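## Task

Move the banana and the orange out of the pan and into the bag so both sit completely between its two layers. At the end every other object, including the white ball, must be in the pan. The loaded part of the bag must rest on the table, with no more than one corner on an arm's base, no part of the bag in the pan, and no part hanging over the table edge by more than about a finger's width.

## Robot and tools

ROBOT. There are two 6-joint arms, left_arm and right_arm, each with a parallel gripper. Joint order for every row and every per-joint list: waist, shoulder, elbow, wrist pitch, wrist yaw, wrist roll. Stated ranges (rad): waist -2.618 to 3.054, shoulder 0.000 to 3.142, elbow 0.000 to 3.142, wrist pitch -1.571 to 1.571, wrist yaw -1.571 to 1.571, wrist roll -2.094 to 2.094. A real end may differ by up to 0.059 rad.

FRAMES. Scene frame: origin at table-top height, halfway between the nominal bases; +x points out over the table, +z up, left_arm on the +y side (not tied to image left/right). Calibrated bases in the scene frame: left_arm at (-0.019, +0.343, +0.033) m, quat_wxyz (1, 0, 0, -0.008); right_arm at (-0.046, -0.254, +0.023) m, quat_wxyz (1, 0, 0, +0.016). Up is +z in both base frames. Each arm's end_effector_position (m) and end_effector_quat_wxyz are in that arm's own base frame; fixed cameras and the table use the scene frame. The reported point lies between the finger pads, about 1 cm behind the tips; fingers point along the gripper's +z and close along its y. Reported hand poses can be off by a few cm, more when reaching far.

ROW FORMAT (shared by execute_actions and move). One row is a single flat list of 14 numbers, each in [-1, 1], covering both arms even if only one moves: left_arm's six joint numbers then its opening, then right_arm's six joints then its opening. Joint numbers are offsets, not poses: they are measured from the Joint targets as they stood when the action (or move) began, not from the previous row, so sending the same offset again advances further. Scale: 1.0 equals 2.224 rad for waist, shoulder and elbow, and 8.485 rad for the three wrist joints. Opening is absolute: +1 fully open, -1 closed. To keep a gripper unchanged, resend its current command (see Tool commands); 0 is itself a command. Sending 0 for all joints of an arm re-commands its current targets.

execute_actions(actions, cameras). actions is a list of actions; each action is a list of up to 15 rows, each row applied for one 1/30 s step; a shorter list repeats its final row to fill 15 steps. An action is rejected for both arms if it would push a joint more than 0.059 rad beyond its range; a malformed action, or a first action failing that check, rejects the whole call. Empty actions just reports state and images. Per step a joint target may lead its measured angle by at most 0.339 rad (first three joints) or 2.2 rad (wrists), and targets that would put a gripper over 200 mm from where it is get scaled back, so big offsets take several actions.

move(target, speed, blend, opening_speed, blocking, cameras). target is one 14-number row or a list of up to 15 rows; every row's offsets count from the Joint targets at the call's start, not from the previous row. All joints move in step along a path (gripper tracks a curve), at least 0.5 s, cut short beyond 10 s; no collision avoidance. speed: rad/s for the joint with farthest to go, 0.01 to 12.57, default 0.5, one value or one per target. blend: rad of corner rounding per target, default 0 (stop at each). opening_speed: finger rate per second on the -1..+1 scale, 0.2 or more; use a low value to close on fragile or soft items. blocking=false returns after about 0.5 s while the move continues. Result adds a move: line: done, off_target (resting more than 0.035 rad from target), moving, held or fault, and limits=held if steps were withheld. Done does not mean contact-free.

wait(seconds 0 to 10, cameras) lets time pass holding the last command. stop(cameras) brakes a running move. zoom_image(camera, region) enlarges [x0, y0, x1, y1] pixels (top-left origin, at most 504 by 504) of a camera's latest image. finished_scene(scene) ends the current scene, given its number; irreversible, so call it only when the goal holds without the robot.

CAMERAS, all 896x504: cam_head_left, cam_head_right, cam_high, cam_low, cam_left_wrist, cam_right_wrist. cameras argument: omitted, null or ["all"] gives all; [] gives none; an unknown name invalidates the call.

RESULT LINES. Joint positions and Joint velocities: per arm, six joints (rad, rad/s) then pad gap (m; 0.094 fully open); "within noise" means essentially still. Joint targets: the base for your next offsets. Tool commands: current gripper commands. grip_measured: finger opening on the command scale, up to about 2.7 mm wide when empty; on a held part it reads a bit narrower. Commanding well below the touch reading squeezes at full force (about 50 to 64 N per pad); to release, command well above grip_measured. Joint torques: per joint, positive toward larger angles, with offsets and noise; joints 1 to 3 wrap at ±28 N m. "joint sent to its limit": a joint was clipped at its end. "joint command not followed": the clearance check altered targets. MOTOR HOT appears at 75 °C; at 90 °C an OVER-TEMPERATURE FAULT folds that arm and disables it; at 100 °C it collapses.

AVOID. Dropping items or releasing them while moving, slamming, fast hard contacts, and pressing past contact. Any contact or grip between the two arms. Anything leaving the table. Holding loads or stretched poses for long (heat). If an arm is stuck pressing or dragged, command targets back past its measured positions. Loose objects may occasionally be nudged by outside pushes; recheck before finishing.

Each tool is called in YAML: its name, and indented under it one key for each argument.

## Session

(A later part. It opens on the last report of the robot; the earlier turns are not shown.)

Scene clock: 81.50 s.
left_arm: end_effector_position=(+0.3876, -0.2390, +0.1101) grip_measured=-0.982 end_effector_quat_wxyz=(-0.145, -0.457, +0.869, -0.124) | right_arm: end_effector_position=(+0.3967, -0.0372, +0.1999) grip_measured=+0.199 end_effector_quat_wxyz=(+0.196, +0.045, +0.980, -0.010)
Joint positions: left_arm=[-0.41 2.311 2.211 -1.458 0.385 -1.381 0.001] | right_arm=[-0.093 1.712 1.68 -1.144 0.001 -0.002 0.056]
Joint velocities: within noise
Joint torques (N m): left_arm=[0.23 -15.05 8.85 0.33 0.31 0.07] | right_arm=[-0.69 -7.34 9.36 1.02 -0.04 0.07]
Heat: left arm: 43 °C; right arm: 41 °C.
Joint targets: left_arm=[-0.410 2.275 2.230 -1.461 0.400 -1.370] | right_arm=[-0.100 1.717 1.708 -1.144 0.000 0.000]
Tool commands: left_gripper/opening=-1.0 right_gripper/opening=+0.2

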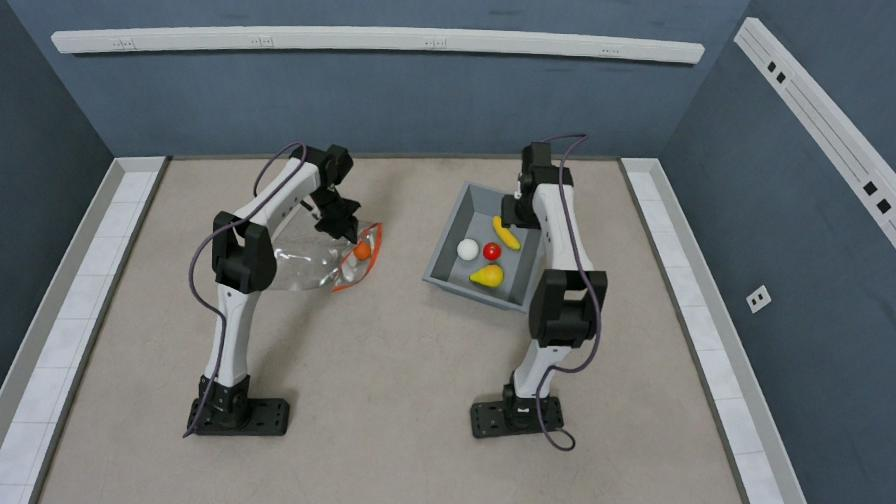

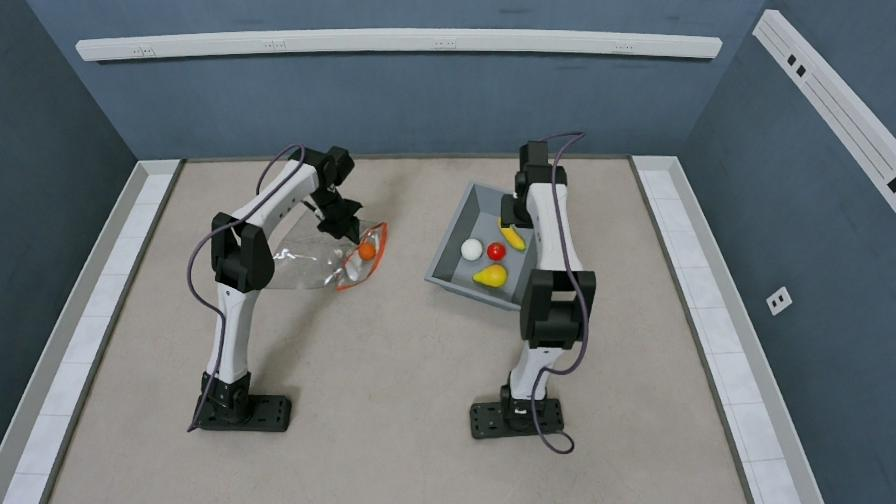

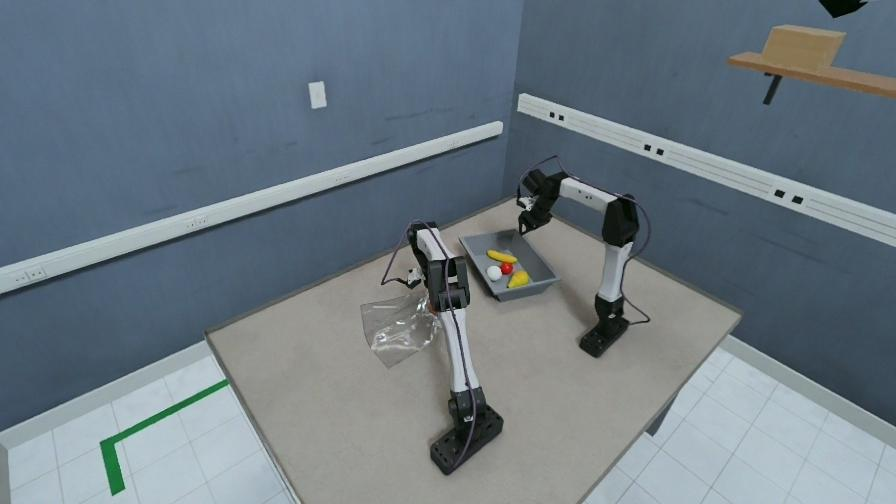

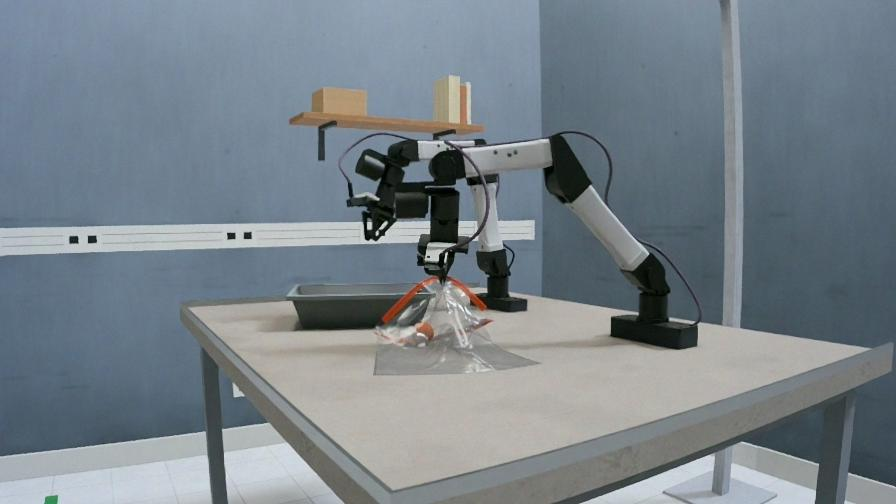

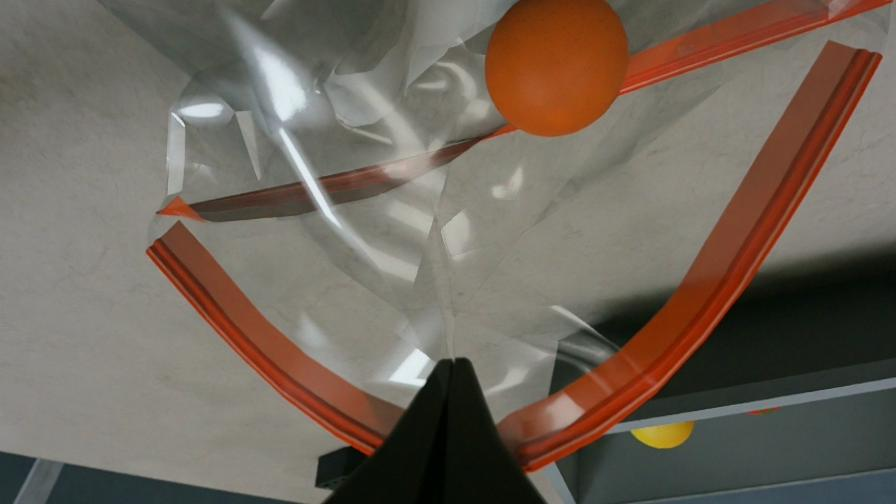

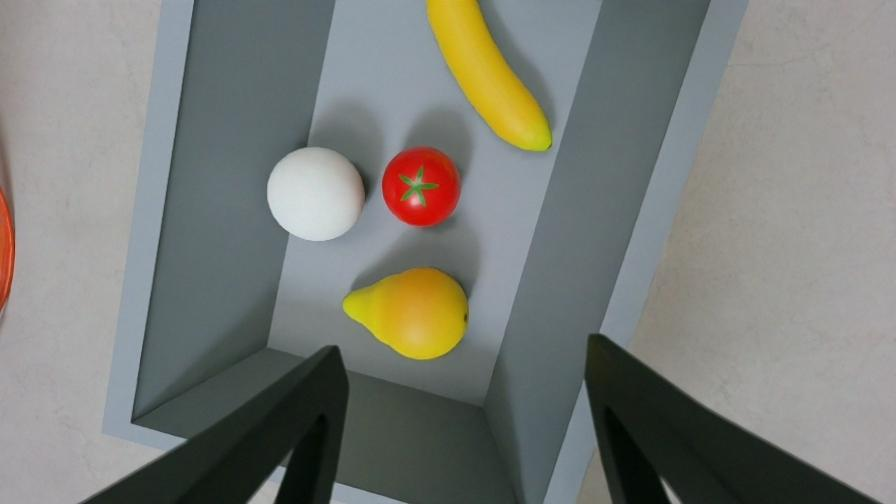

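move:
  target:
    - [0,0,0,0,0,0,-1,0,-0.4285,-0.4618,0.0546,0,0,0.4]
    - [0,0,0,0,0,0,-1,0.3435,-0.4285,-0.4618,0.0546,0,0,0.4]
    - [0,0,0,0,0,0,-1,0.3435,-0.0054,-0.4442,0.1834,0,0,0.4]
  speed: [1.2,1.2,1.0]
  blend: [0.1,0.1,0]
  cameras: ["cam_head_left","cam_right_wrist","cam_left_wrist"]

Scene clock: 85.70 s.
left_arm: end_effector_position=(+0.3876, -0.2390, +0.1101) grip_measured=-0.982 end_effector_quat_wxyz=(-0.146, -0.457, +0.869, -0.124) | right_arm: end_effector_position=(+0.3464, +0.2665, +0.0596) grip_measured=+0.399 end_effector_quat_wxyz=(+0.437, -0.287, +0.840, +0.147)
Joint positions: left_arm=[-0.41 2.311 2.211 -1.458 0.385 -1.381 0.001] | right_arm=[0.656 1.698 0.695 0.391 0.001 -0.002 0.066]
Joint velocities: within noise
Joint torques (N m): left_arm=[0.27 -15.04 8.84 0.33 0.31 0.07] | right_arm=[0.75 -6.43 8.27 2 -0.04 0.07]
Heat: left arm: 44 °C; right arm: 40 °C.
Joint targets: left_arm=[-0.410 2.275 2.230 -1.461 0.400 -1.370] | right_arm=[0.664 1.705 0.720 0.412 0.000 0.000]
move: off_target (left_arm); left_arm: the shoulder is farthest, 0.036 rad from its target
Images, in order (width x height): cam_head_left 896x504, cam_left_wrist 896x504, cam_right_wrist 896x504.

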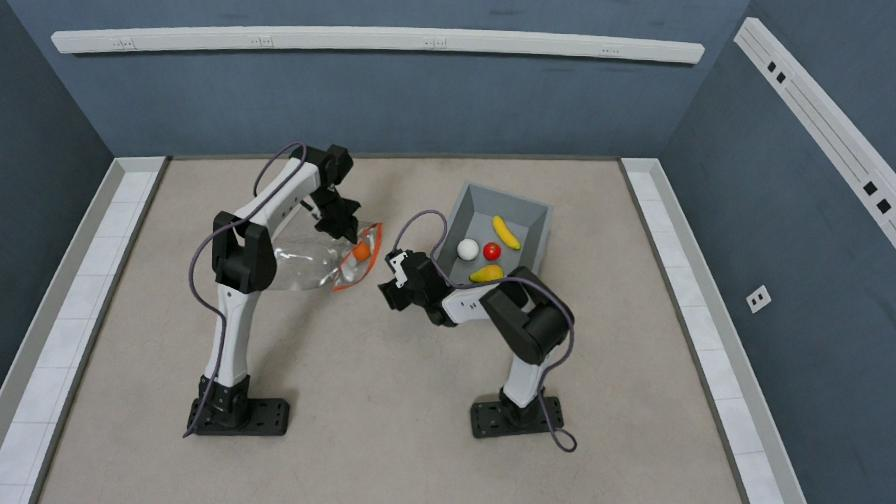

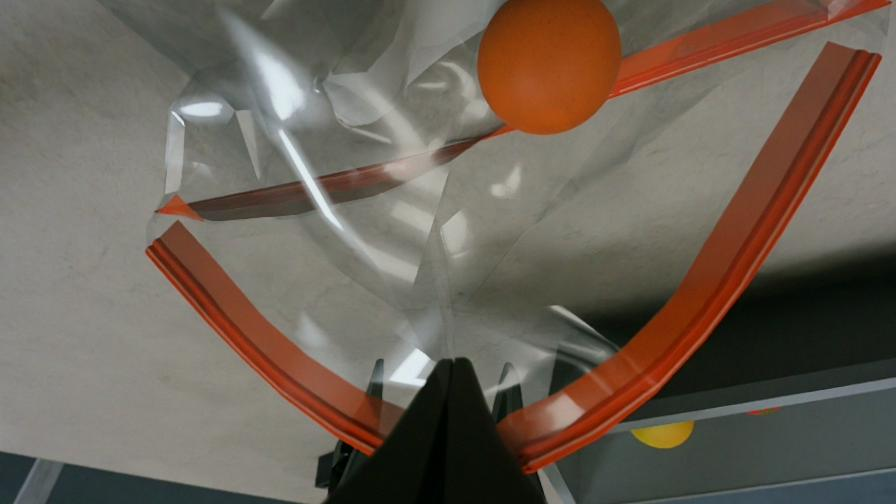

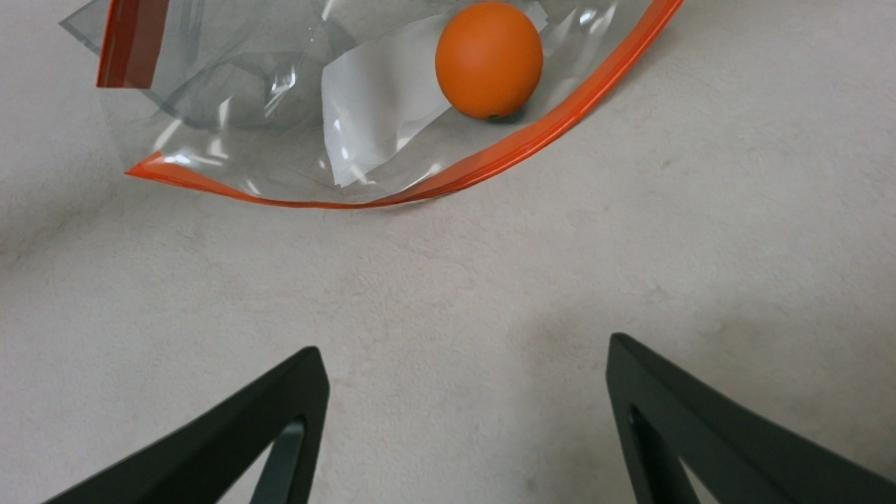

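move:
  target:
    - [0,0,0,0,0,0,-1,-0.0126,0.2172,0.0382,0.0705,0,0,-0.4]
    - [0,0,0,0,0,0,-1,-0.0126,0.3040,0.1677,0.0711,0,0,-0.4]
    - [0,0,0,0,0,0,-1,-0.0126,0.3898,0.3305,0.0627,0,0,-0.4]
  speed: [0.5,0.2,0.2]
  blend: [0.03,0.03,0]
  cameras: ["cam_head_left","cam_right_wrist","cam_low"]

move:
  target:
    - [0,0,0,0,0,0,-1,0,-0.0904,-0.1228,-0.0033,0,0,-0.4]
    - [0,0,0,0,0,0,-1,0,-0.2046,-0.2329,-0.016,0,0,-0.4]
    - [0,0,0,0,0,0,-1,0,-0.3898,-0.3305,-0.0626,0,0,0.2]
  speed: [0.25,0.35,0.6]
  blend: [0.03,0.05,0]
  cameras: ["cam_head_left","cam_right_wrist","cam_left_wrist"]

Scene clock: 91.33 s.
left_arm: end_effector_position=(+0.3876, -0.2390, +0.1101) grip_measured=-0.982 end_effector_quat_wxyz=(-0.146, -0.457, +0.869, -0.124) | right_arm: end_effector_position=(+0.5139, +0.3837, +0.0192) grip_measured=-0.399 end_effector_quat_wxyz=(+0.607, -0.243, +0.730, +0.200)
Joint positions: left_arm=[-0.41 2.311 2.211 -1.458 0.385 -1.381 0.001] | right_arm=[0.642 2.555 1.43 0.941 0.001 -0.002 0.028]
Joint velocities: within noise
Joint torques (N m): left_arm=[0.23 -15.04 8.81 0.34 0.31 0.07] | right_arm=[-0.55 -11.41 7.95 2.02 -0.04 0.06]
Heat: left arm: 45 °C; right arm: 40 °C.
Joint targets: left_arm=[-0.410 2.275 2.230 -1.461 0.400 -1.370] | right_arm=[0.636 2.572 1.455 0.944 0.000 0.000]
move: off_target (left_arm); left_arm: the shoulder is farthest, 0.036 rad from its target
Images, in order (width x height): cam_head_left 896x504, cam_low 896x504, cam_right_wrist 896x504.

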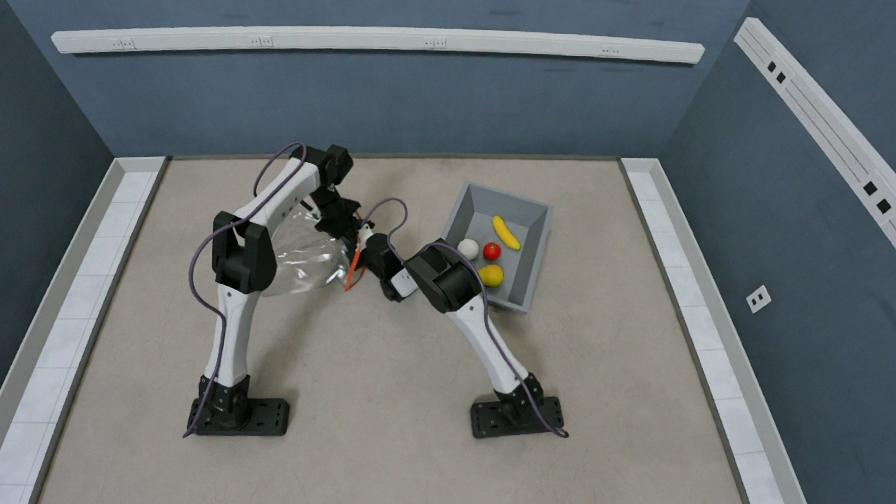

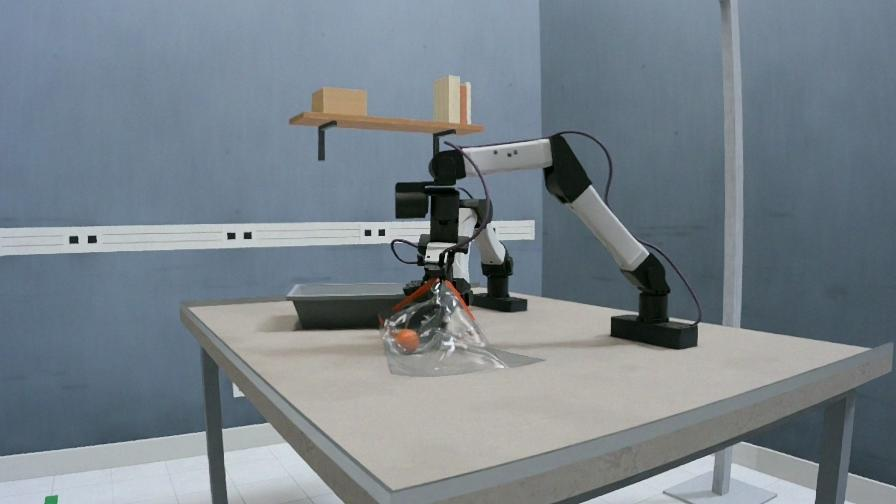

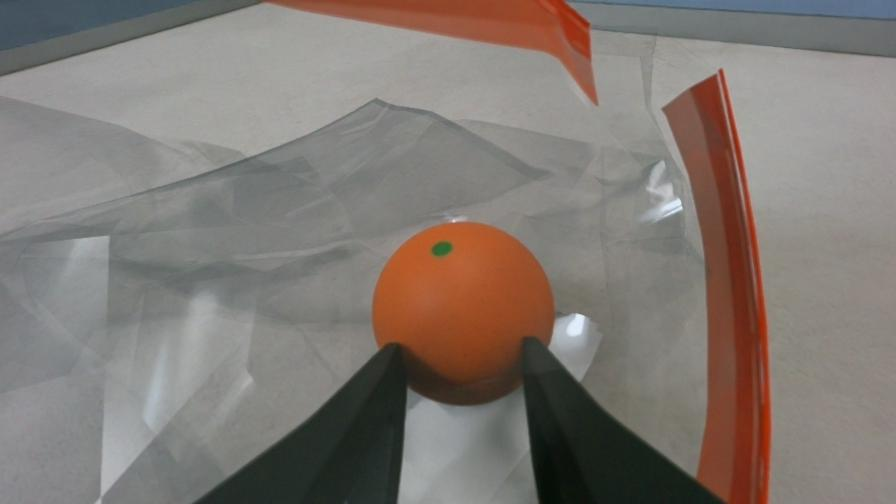

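Scene clock: 95.10 s.
left_arm: end_effector_position=(+0.3876, -0.2390, +0.1101) grip_measured=-0.982 end_effector_quat_wxyz=(-0.146, -0.457, +0.869, -0.124) | right_arm: end_effector_position=(+0.3580, +0.2674, +0.0583) grip_measured=+0.199 end_effector_quat_wxyz=(+0.441, -0.280, +0.840, +0.146)
Joint positions: left_arm=[-0.41 2.311 2.211 -1.458 0.385 -1.381 0.001] | right_arm=[0.642 1.737 0.725 0.409 0 -0.002 0.056]
Joint velocities: within noise
Joint torques (N m): left_arm=[0.23 -15.05 8.81 0.33 0.3 0.06] | right_arm=[-0.18 -10.09 5.42 1.81 -0.03 0.07]
Heat: left arm: 45 °C; right arm: 42 °C.
Joint targets: left_arm=[-0.410 2.275 2.230 -1.461 0.400 -1.370] | right_arm=[0.636 1.705 0.720 0.413 0.000 0.000]
move: off_target (left_arm); left_arm: the shoulder is farthest, 0.036 rad from its target
Images, in order (width x height): cam_head_left 896x504, cam_left_wrist 896x504, cam_right_wrist 896x504.

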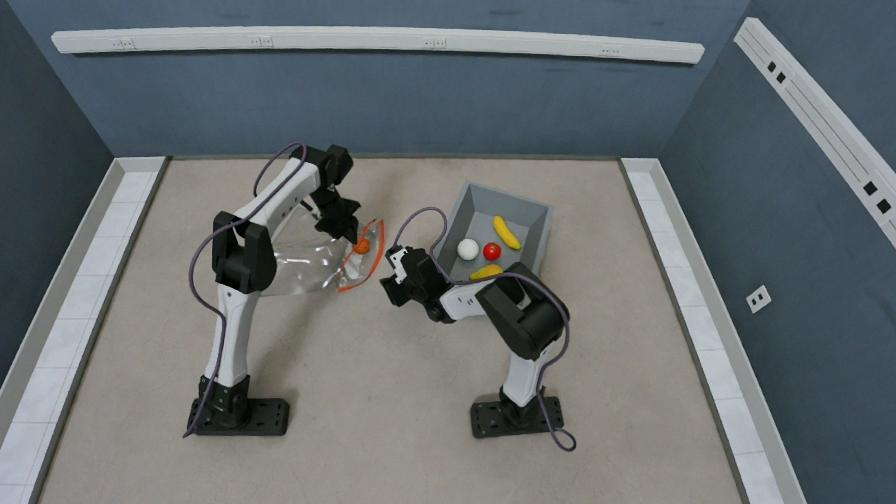

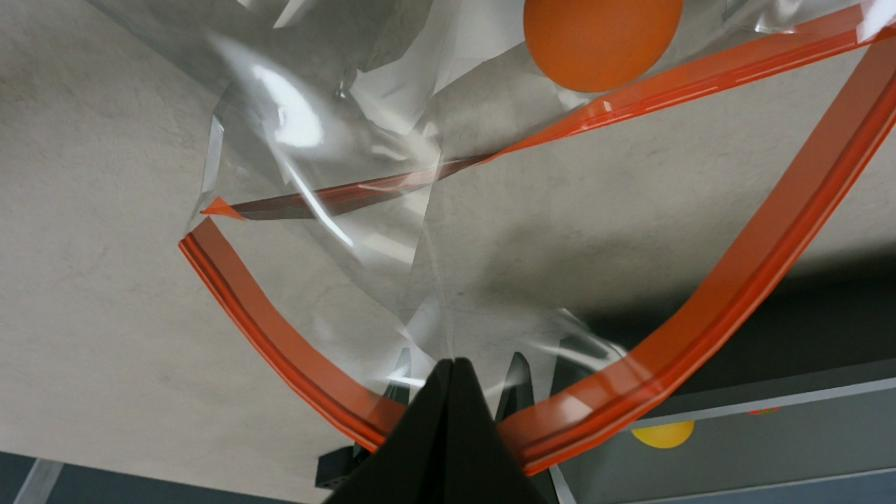

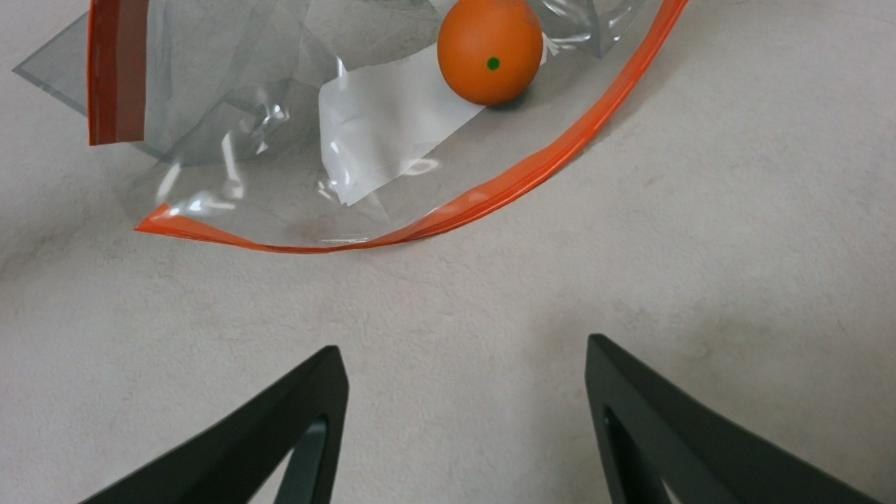

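move:
  target:
    - [0,0,0,0,0,0,-1,0,-0.4231,-0.0175,-0.1289,0,0,0.2]
    - [0,0,0,0,0,0,-1,-0.402,-0.4231,-0.0175,-0.1289,-0.0536,-0.0542,0.2]
    - [0,0,0,0,0,0,-1,-0.402,0.1463,0.3431,-0.0811,-0.0536,-0.0542,0.2]
  speed: [1.2,1.2,1.0]
  blend: [0.1,0.1,0]
  cameras: ["cam_head_left","cam_right_wrist"]

Scene clock: 100.70 s.
left_arm: end_effector_position=(+0.3876, -0.2390, +0.1101) grip_measured=-0.982 end_effector_quat_wxyz=(-0.146, -0.457, +0.869, -0.124) | right_arm: end_effector_position=(+0.5252, -0.0584, +0.0937) grip_measured=+0.199 end_effector_quat_wxyz=(+0.387, -0.168, +0.903, +0.079)
Joint positions: left_arm=[-0.41 2.311 2.211 -1.458 0.385 -1.381 0.001] | right_arm=[-0.251 2.027 1.455 -0.294 -0.445 -0.452 0.056]
Joint velocities: within noise
Joint torques (N m): left_arm=[0.27 -15.04 8.8 0.33 0.31 0.07] | right_arm=[-0.68 -10.41 9.51 1.61 -0.31 -0.04]
Heat: left arm: 46 °C; right arm: 42 °C.
Joint targets: left_arm=[-0.410 2.275 2.230 -1.461 0.400 -1.370] | right_arm=[-0.259 2.030 1.483 -0.275 -0.455 -0.460]
move: off_target (left_arm); left_arm: the shoulder is farthest, 0.036 rad from its target
Images, in order (width x height): cam_head_left 896x504, cam_right_wrist 896x504.

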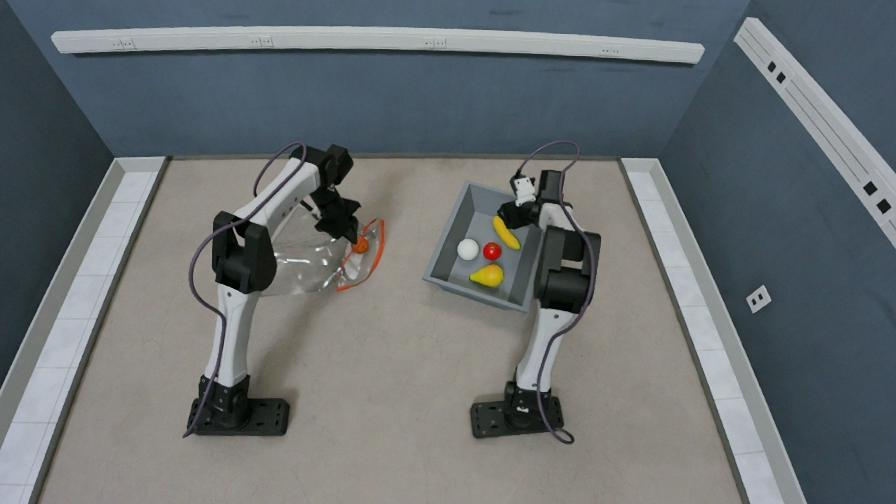

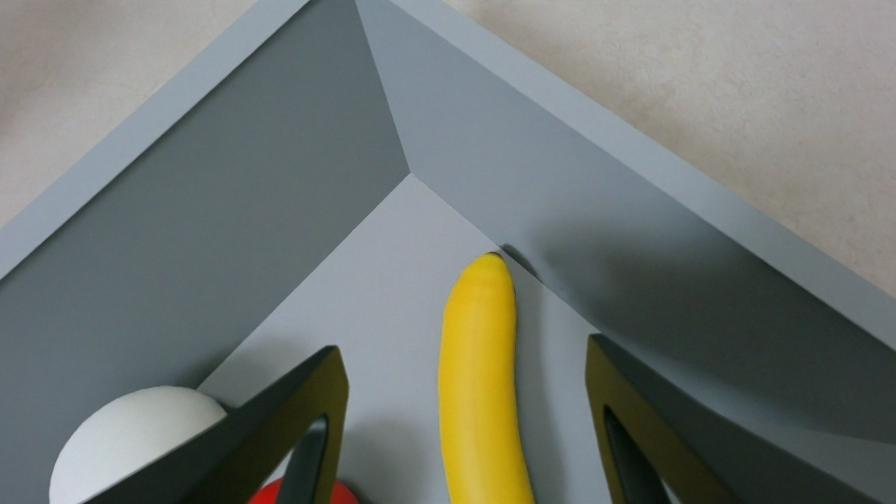

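move:
  target: [0,0,0,0,0,0,-1,-0.0076,0.0608,-0.0607,0.0319,0,0,0.2]
  speed: 0.3
  cameras: ["cam_right_wrist"]

move:
  target: [0,0,0,0,0,0,-1,0,0,0,0,0,0,-0.5]
  opening_speed: 0.5
  cameras: ["cam_right_wrist"]

Scene clock: 102.73 s.
left_arm: end_effector_position=(+0.3876, -0.2390, +0.1101) grip_measured=-0.982 end_effector_quat_wxyz=(-0.146, -0.457, +0.869, -0.124) | right_arm: end_effector_position=(+0.5339, -0.0696, +0.0298) grip_measured=+0.199 end_effector_quat_wxyz=(+0.403, -0.164, +0.898, +0.069)
Joint positions: left_arm=[-0.41 2.311 2.211 -1.458 0.385 -1.381 0.001] | right_arm=[-0.268 2.155 1.35 -0.024 -0.447 -0.454 0.056]
Joint velocities: within noise
Joint torques (N m): left_arm=[0.23 -15.05 8.83 0.34 0.31 0.06] | right_arm=[-0.59 -10.19 6.23 1.67 -0.29 -0.03]
Heat: left arm: 47 °C; right arm: 42 °C.
Joint targets: left_arm=[-0.410 2.275 2.230 -1.461 0.400 -1.370] | right_arm=[-0.276 2.166 1.348 -0.005 -0.455 -0.460]
move: off_target (left_arm); left_arm: the shoulder is farthest, 0.036 rad from its target
Images, in order (width x height): cam_right_wrist 896x504.

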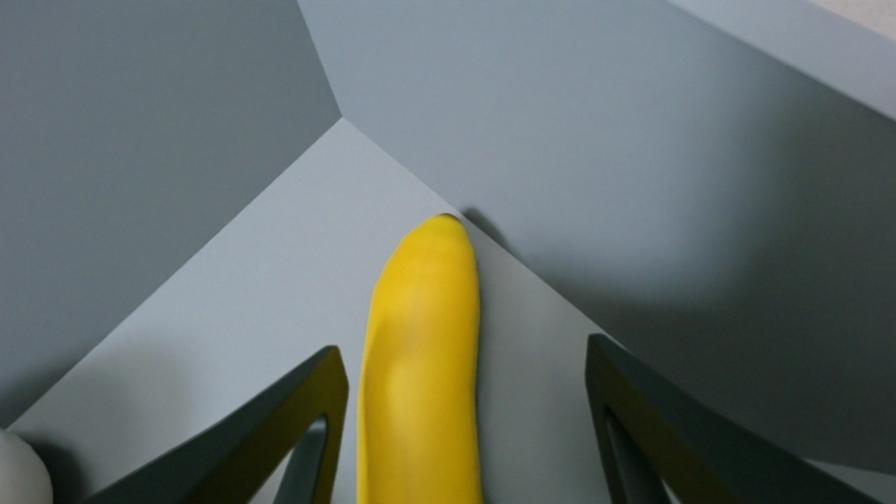

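Scene clock: 104.33 s.
left_arm: end_effector_position=(+0.3876, -0.2390, +0.1101) grip_measured=-0.982 end_effector_quat_wxyz=(-0.146, -0.457, +0.869, -0.124) | right_arm: end_effector_position=(+0.5341, -0.0697, +0.0300) grip_measured=-0.499 end_effector_quat_wxyz=(+0.404, -0.164, +0.897, +0.068)
Joint positions: left_arm=[-0.41 2.311 2.211 -1.458 0.385 -1.381 0.001] | right_arm=[-0.268 2.155 1.35 -0.023 -0.447 -0.454 0.024]
Joint velocities: within noise
Joint torques (N m): left_arm=[0.23 -15.05 8.83 0.33 0.31 0.07] | right_arm=[-0.68 -10.21 6.22 1.65 -0.29 -0.03]
Heat: left arm: 47 °C; right arm: 42 °C.
Joint targets: left_arm=[-0.410 2.275 2.230 -1.461 0.400 -1.370] | right_arm=[-0.276 2.166 1.348 -0.005 -0.455 -0.460]
move: off_target (left_arm); left_arm: the shoulder is farthest, 0.036 rad from its target
Images, in order (width x height): cam_right_wrist 896x504.

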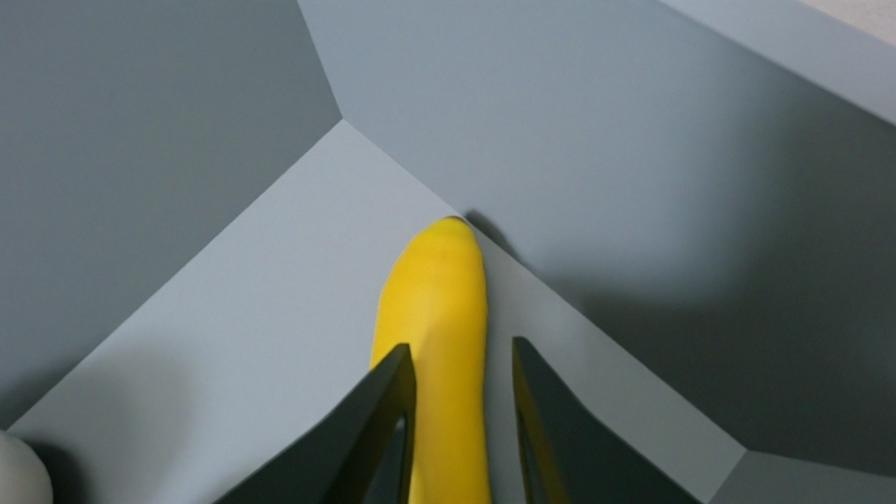

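move:
  target:
    - [0,0,0,0,0,0,-1,0.0067,0,0,0,0,0,0.1]
    - [0,0,0,0,0,0,-1,0.0067,0.0149,0.0321,-0.0045,0,0,0.1]
  speed: 0.2
  cameras: ["cam_right_wrist"]

move:
  target: [0,0,0,0,0,0,-1,0,0,0,0,0,0,-0.75]
  opening_speed: 0.5
  cameras: ["cam_right_wrist"]

Scene clock: 106.37 s.
left_arm: end_effector_position=(+0.3876, -0.2390, +0.1101) grip_measured=-0.982 end_effector_quat_wxyz=(-0.146, -0.457, +0.869, -0.124) | right_arm: end_effector_position=(+0.5410, -0.0711, +0.0277) grip_measured=+0.099 end_effector_quat_wxyz=(+0.401, -0.164, +0.899, +0.070)
Joint positions: left_arm=[-0.41 2.311 2.211 -1.458 0.385 -1.381 0.001] | right_arm=[-0.267 2.184 1.393 -0.044 -0.447 -0.454 0.052]
Joint velocities: within noise
Joint torques (N m): left_arm=[0.23 -15.06 8.81 0.33 0.31 0.06] | right_arm=[0.68 -10.07 8.91 1.43 -0.29 -0.03]
Heat: left arm: 47 °C; right arm: 42 °C.
Joint targets: left_arm=[-0.410 2.275 2.230 -1.461 0.400 -1.370] | right_arm=[-0.261 2.199 1.419 -0.043 -0.455 -0.460]
move: off_target (left_arm); left_arm: the shoulder is farthest, 0.036 rad from its target
Images, in order (width x height): cam_right_wrist 896x504.

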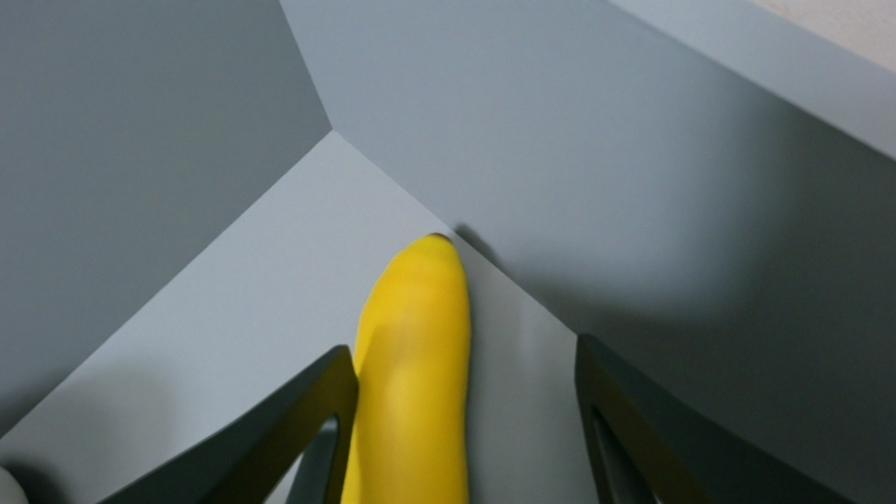

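Scene clock: 108.27 s.
left_arm: end_effector_position=(+0.3876, -0.2390, +0.1101) grip_measured=-0.982 end_effector_quat_wxyz=(-0.146, -0.457, +0.869, -0.124) | right_arm: end_effector_position=(+0.5415, -0.0704, +0.0288) grip_measured=-0.749 end_effector_quat_wxyz=(+0.403, -0.165, +0.898, +0.072)
Joint positions: left_arm=[-0.41 2.311 2.211 -1.458 0.385 -1.381 0.001] | right_arm=[-0.267 2.184 1.395 -0.045 -0.453 -0.454 0.012]
Joint velocities: within noise
Joint torques (N m): left_arm=[0.24 -15.04 8.83 0.33 0.31 0.07] | right_arm=[0.69 -10.07 8.69 1.48 -0.24 -0.03]
Heat: left arm: 48 °C; right arm: 42 °C.
Joint targets: left_arm=[-0.410 2.275 2.230 -1.461 0.400 -1.370] | right_arm=[-0.261 2.199 1.419 -0.043 -0.455 -0.460]
move: off_target (left_arm); left_arm: the shoulder is farthest, 0.036 rad from its target
Images, in order (width x height): cam_right_wrist 896x504.

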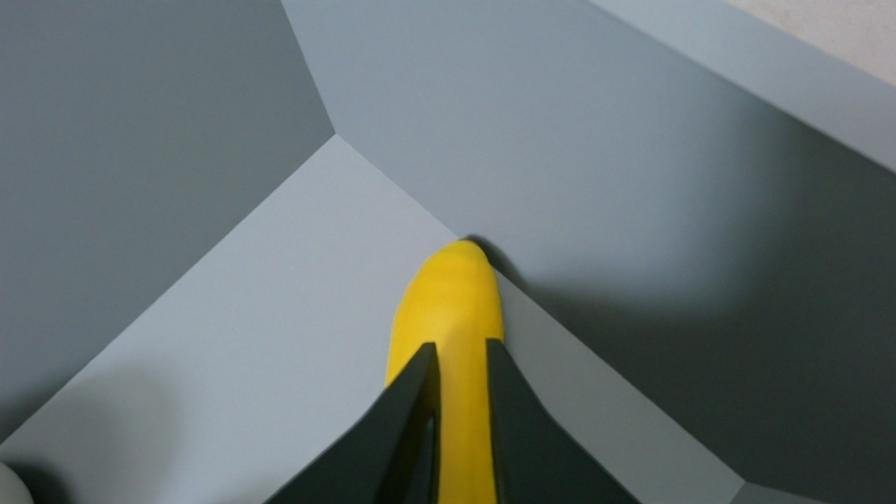

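move:
  target:
    - [0,0,0,0,0,0,-1,0,0,0,0,0,0,0.1]
    - [0,0,0,0,0,0,-1,0,0.0202,0.012,0,0,0,0.1]
  speed: 0.2
  cameras: ["cam_right_wrist"]

Scene clock: 110.00 s.
left_arm: end_effector_position=(+0.3876, -0.2390, +0.1101) grip_measured=-0.982 end_effector_quat_wxyz=(-0.146, -0.457, +0.869, -0.124) | right_arm: end_effector_position=(+0.5448, -0.0692, +0.0142) grip_measured=+0.099 end_effector_quat_wxyz=(+0.394, -0.165, +0.901, +0.079)
Joint positions: left_arm=[-0.41 2.311 2.211 -1.458 0.385 -1.381 0.001] | right_arm=[-0.265 2.23 1.421 -0.047 -0.458 -0.454 0.052]
Joint velocities: within noise
Joint torques (N m): left_arm=[0.25 -15.08 8.79 0.32 0.31 0.07] | right_arm=[0.54 -10.22 8.87 1.44 -0.19 -0.02]
Heat: left arm: 48 °C; right arm: 42 °C.
Joint targets: left_arm=[-0.410 2.275 2.230 -1.461 0.400 -1.370] | right_arm=[-0.261 2.244 1.446 -0.043 -0.455 -0.460]
move: off_target (left_arm); left_arm: the shoulder is farthest, 0.036 rad from its target
Images, in order (width x height): cam_right_wrist 896x504.

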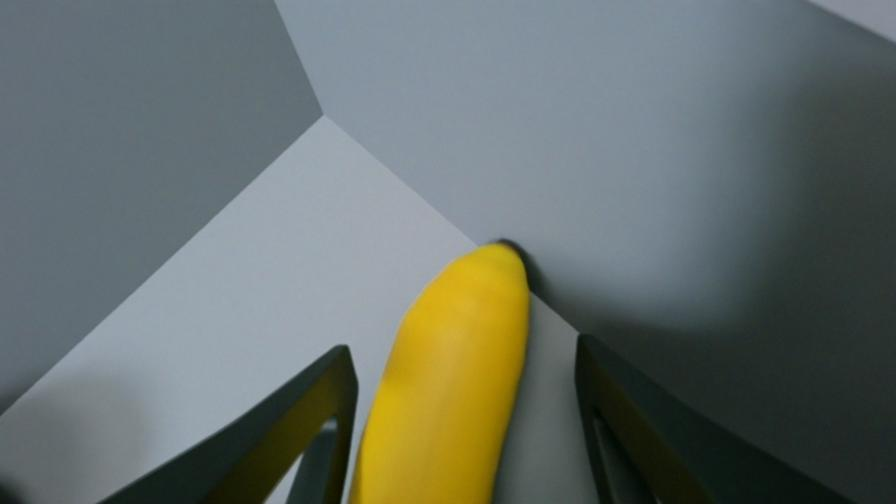

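move:
  target: [0,0,0,0,0,0,-1,0,0,0,0,0,0,-0.45]
  opening_speed: 0.5
  cameras: ["cam_right_wrist"]

Scene clock: 111.57 s.
left_arm: end_effector_position=(+0.3876, -0.2390, +0.1101) grip_measured=-0.982 end_effector_quat_wxyz=(-0.146, -0.457, +0.869, -0.124) | right_arm: end_effector_position=(+0.5448, -0.0692, +0.0142) grip_measured=-0.442 end_effector_quat_wxyz=(+0.394, -0.165, +0.901, +0.079)
Joint positions: left_arm=[-0.41 2.311 2.211 -1.458 0.385 -1.381 0.001] | right_arm=[-0.265 2.23 1.421 -0.047 -0.458 -0.454 0.026]
Joint velocities: within noise
Joint torques (N m): left_arm=[0.27 -15.04 8.81 0.33 0.31 0.06] | right_arm=[0.46 -10.4 8.65 1.48 -0.19 -0.02]
Heat: left arm: 48 °C; right arm: 42 °C.
Joint targets: left_arm=[-0.410 2.275 2.230 -1.461 0.400 -1.370] | right_arm=[-0.261 2.244 1.446 -0.043 -0.455 -0.460]
move: off_target (left_arm); left_arm: the shoulder is farthest, 0.036 rad from its target
Images, in order (width x height): cam_right_wrist 896x504.

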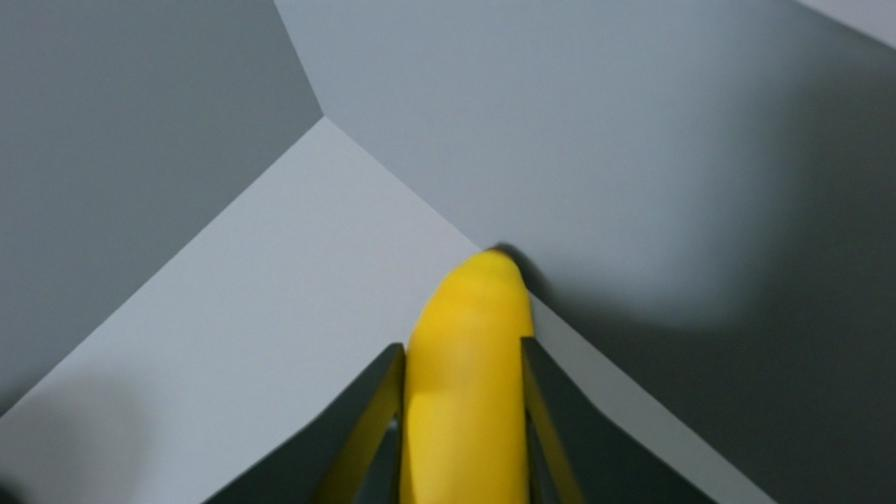

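move:
  target:
    - [0,0,0,0,0,0,-1,0,0,0,0,0,0,-0.55]
    - [0,0,0,0,0,0,-1,0,-0.0962,0.0166,-0.0273,0,0,-0.55]
    - [0,0,0,0,0,0,-1,0,-0.2055,0.1272,-0.091,0,0,-0.55]
  speed: [0.5,0.3,0.5]
  blend: [0,0.03,0]
  cameras: ["cam_right_wrist","cam_head_left"]

Scene clock: 115.43 s.
left_arm: end_effector_position=(+0.3876, -0.2390, +0.1101) grip_measured=-0.982 end_effector_quat_wxyz=(-0.146, -0.457, +0.869, -0.124) | right_arm: end_effector_position=(+0.4749, -0.0502, +0.2174) grip_measured=-0.549 end_effector_quat_wxyz=(+0.362, -0.158, +0.914, +0.094)
Joint positions: left_arm=[-0.41 2.311 2.211 -1.458 0.385 -1.381 0.001] | right_arm=[-0.265 1.82 1.705 -0.817 -0.458 -0.454 0.021]
Joint velocities: left_arm=[within noise] | right_arm=[0.007 -0.012 -0.007 0.051 0.022 0.022 0.014]
Joint torques (N m): left_arm=[0.21 -15.04 8.85 0.33 0.31 0.06] | right_arm=[0.47 -12.04 9.36 1.4 -0.2 -0.03]
Heat: left arm: 49 °C; right arm: 43 °C.
Joint targets: left_arm=[-0.410 2.275 2.230 -1.461 0.400 -1.370] | right_arm=[-0.261 1.787 1.729 -0.815 -0.455 -0.460]
move: off_target (left_arm); left_arm: the shoulder is farthest, 0.036 rad from its target
Images, in order (width x height): cam_head_left 896x504, cam_right_wrist 896x504.

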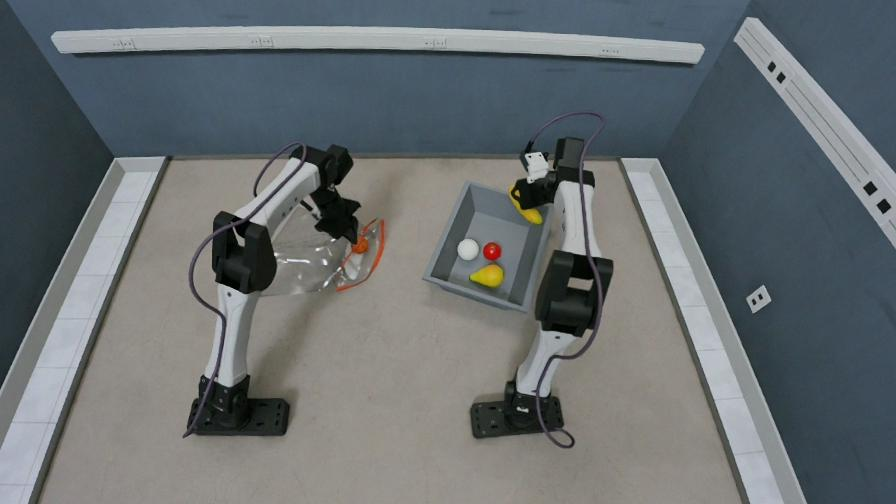

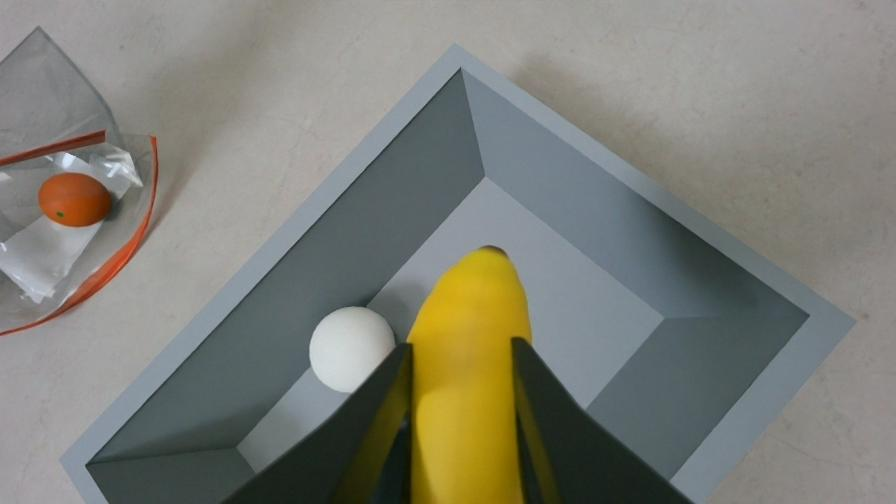

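move:
  target:
    - [0,0,0,0,0,0,-1,0,-0.46,-0.4712,0.0158,0.0536,0.0542,-0.55]
    - [0,0,0,0,0,0,-1,0.4411,-0.46,-0.4712,0.0158,0.0536,0.0542,-0.55]
    - [0,0,0,0,0,0,-1,0.4411,-0.0369,-0.4537,0.1447,0.0536,0.0542,-0.55]
  speed: [0.9,1.0,0.8]
  blend: [0.1,0.1,0]
  cameras: ["cam_right_wrist","cam_head_left","cam_low"]

Scene clock: 120.10 s.
left_arm: end_effector_position=(+0.3876, -0.2390, +0.1101) grip_measured=-0.982 end_effector_quat_wxyz=(-0.146, -0.457, +0.869, -0.124) | right_arm: end_effector_position=(+0.3293, +0.2868, +0.0591) grip_measured=-0.543 end_effector_quat_wxyz=(+0.430, -0.315, +0.830, +0.163)
Joint positions: left_arm=[-0.41 2.311 2.211 -1.458 0.385 -1.381 0.001] | right_arm=[0.713 1.698 0.695 0.389 -0.009 -0.007 0.021]
Joint velocities: within noise
Joint torques (N m): left_arm=[0.24 -15.08 8.85 0.34 0.31 0.06] | right_arm=[0.73 -6.46 8.35 2.02 0.06 0.11]
Heat: left arm: 49 °C; right arm: 42 °C.
Joint targets: left_arm=[-0.410 2.275 2.230 -1.461 0.400 -1.370] | right_arm=[0.720 1.704 0.720 0.413 0.000 0.000]
move: off_target (left_arm); left_arm: the shoulder is farthest, 0.036 rad from its target
Images, in order (width x height): cam_head_left 896x504, cam_low 896x504, cam_right_wrist 896x504.

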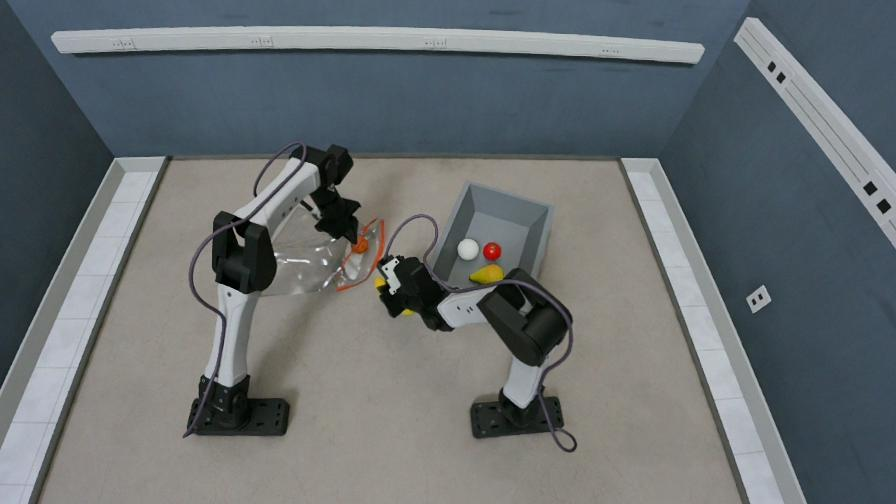

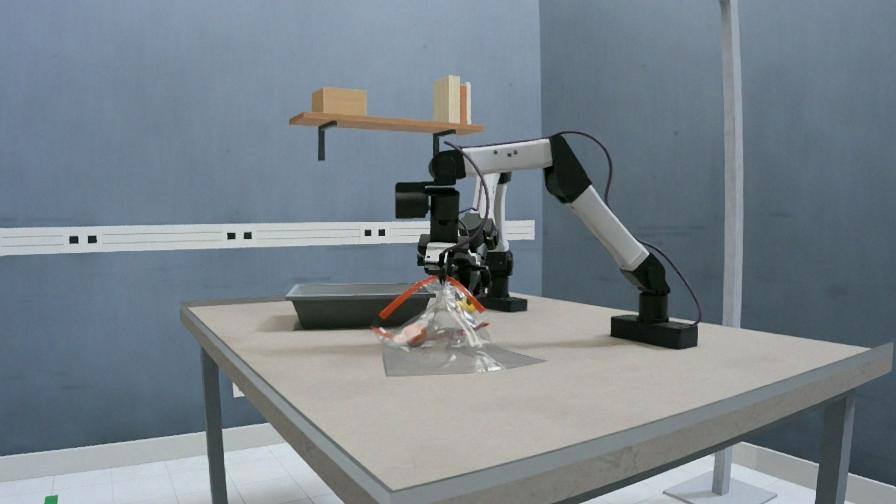

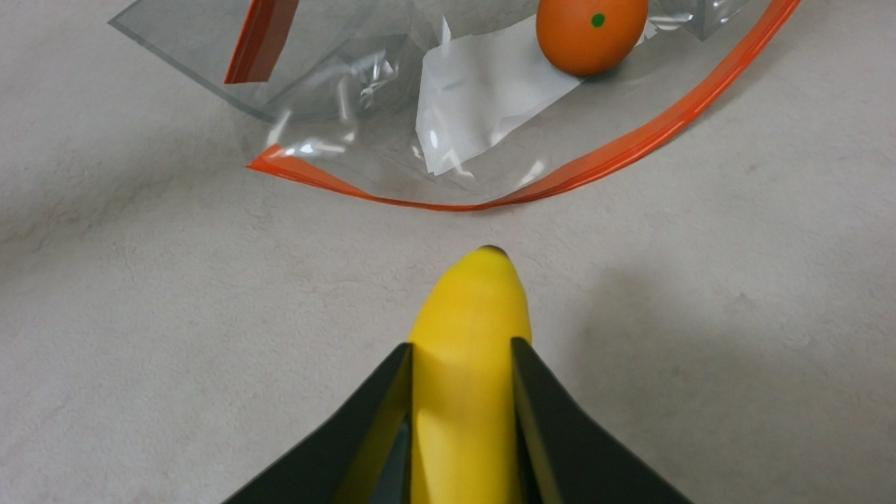

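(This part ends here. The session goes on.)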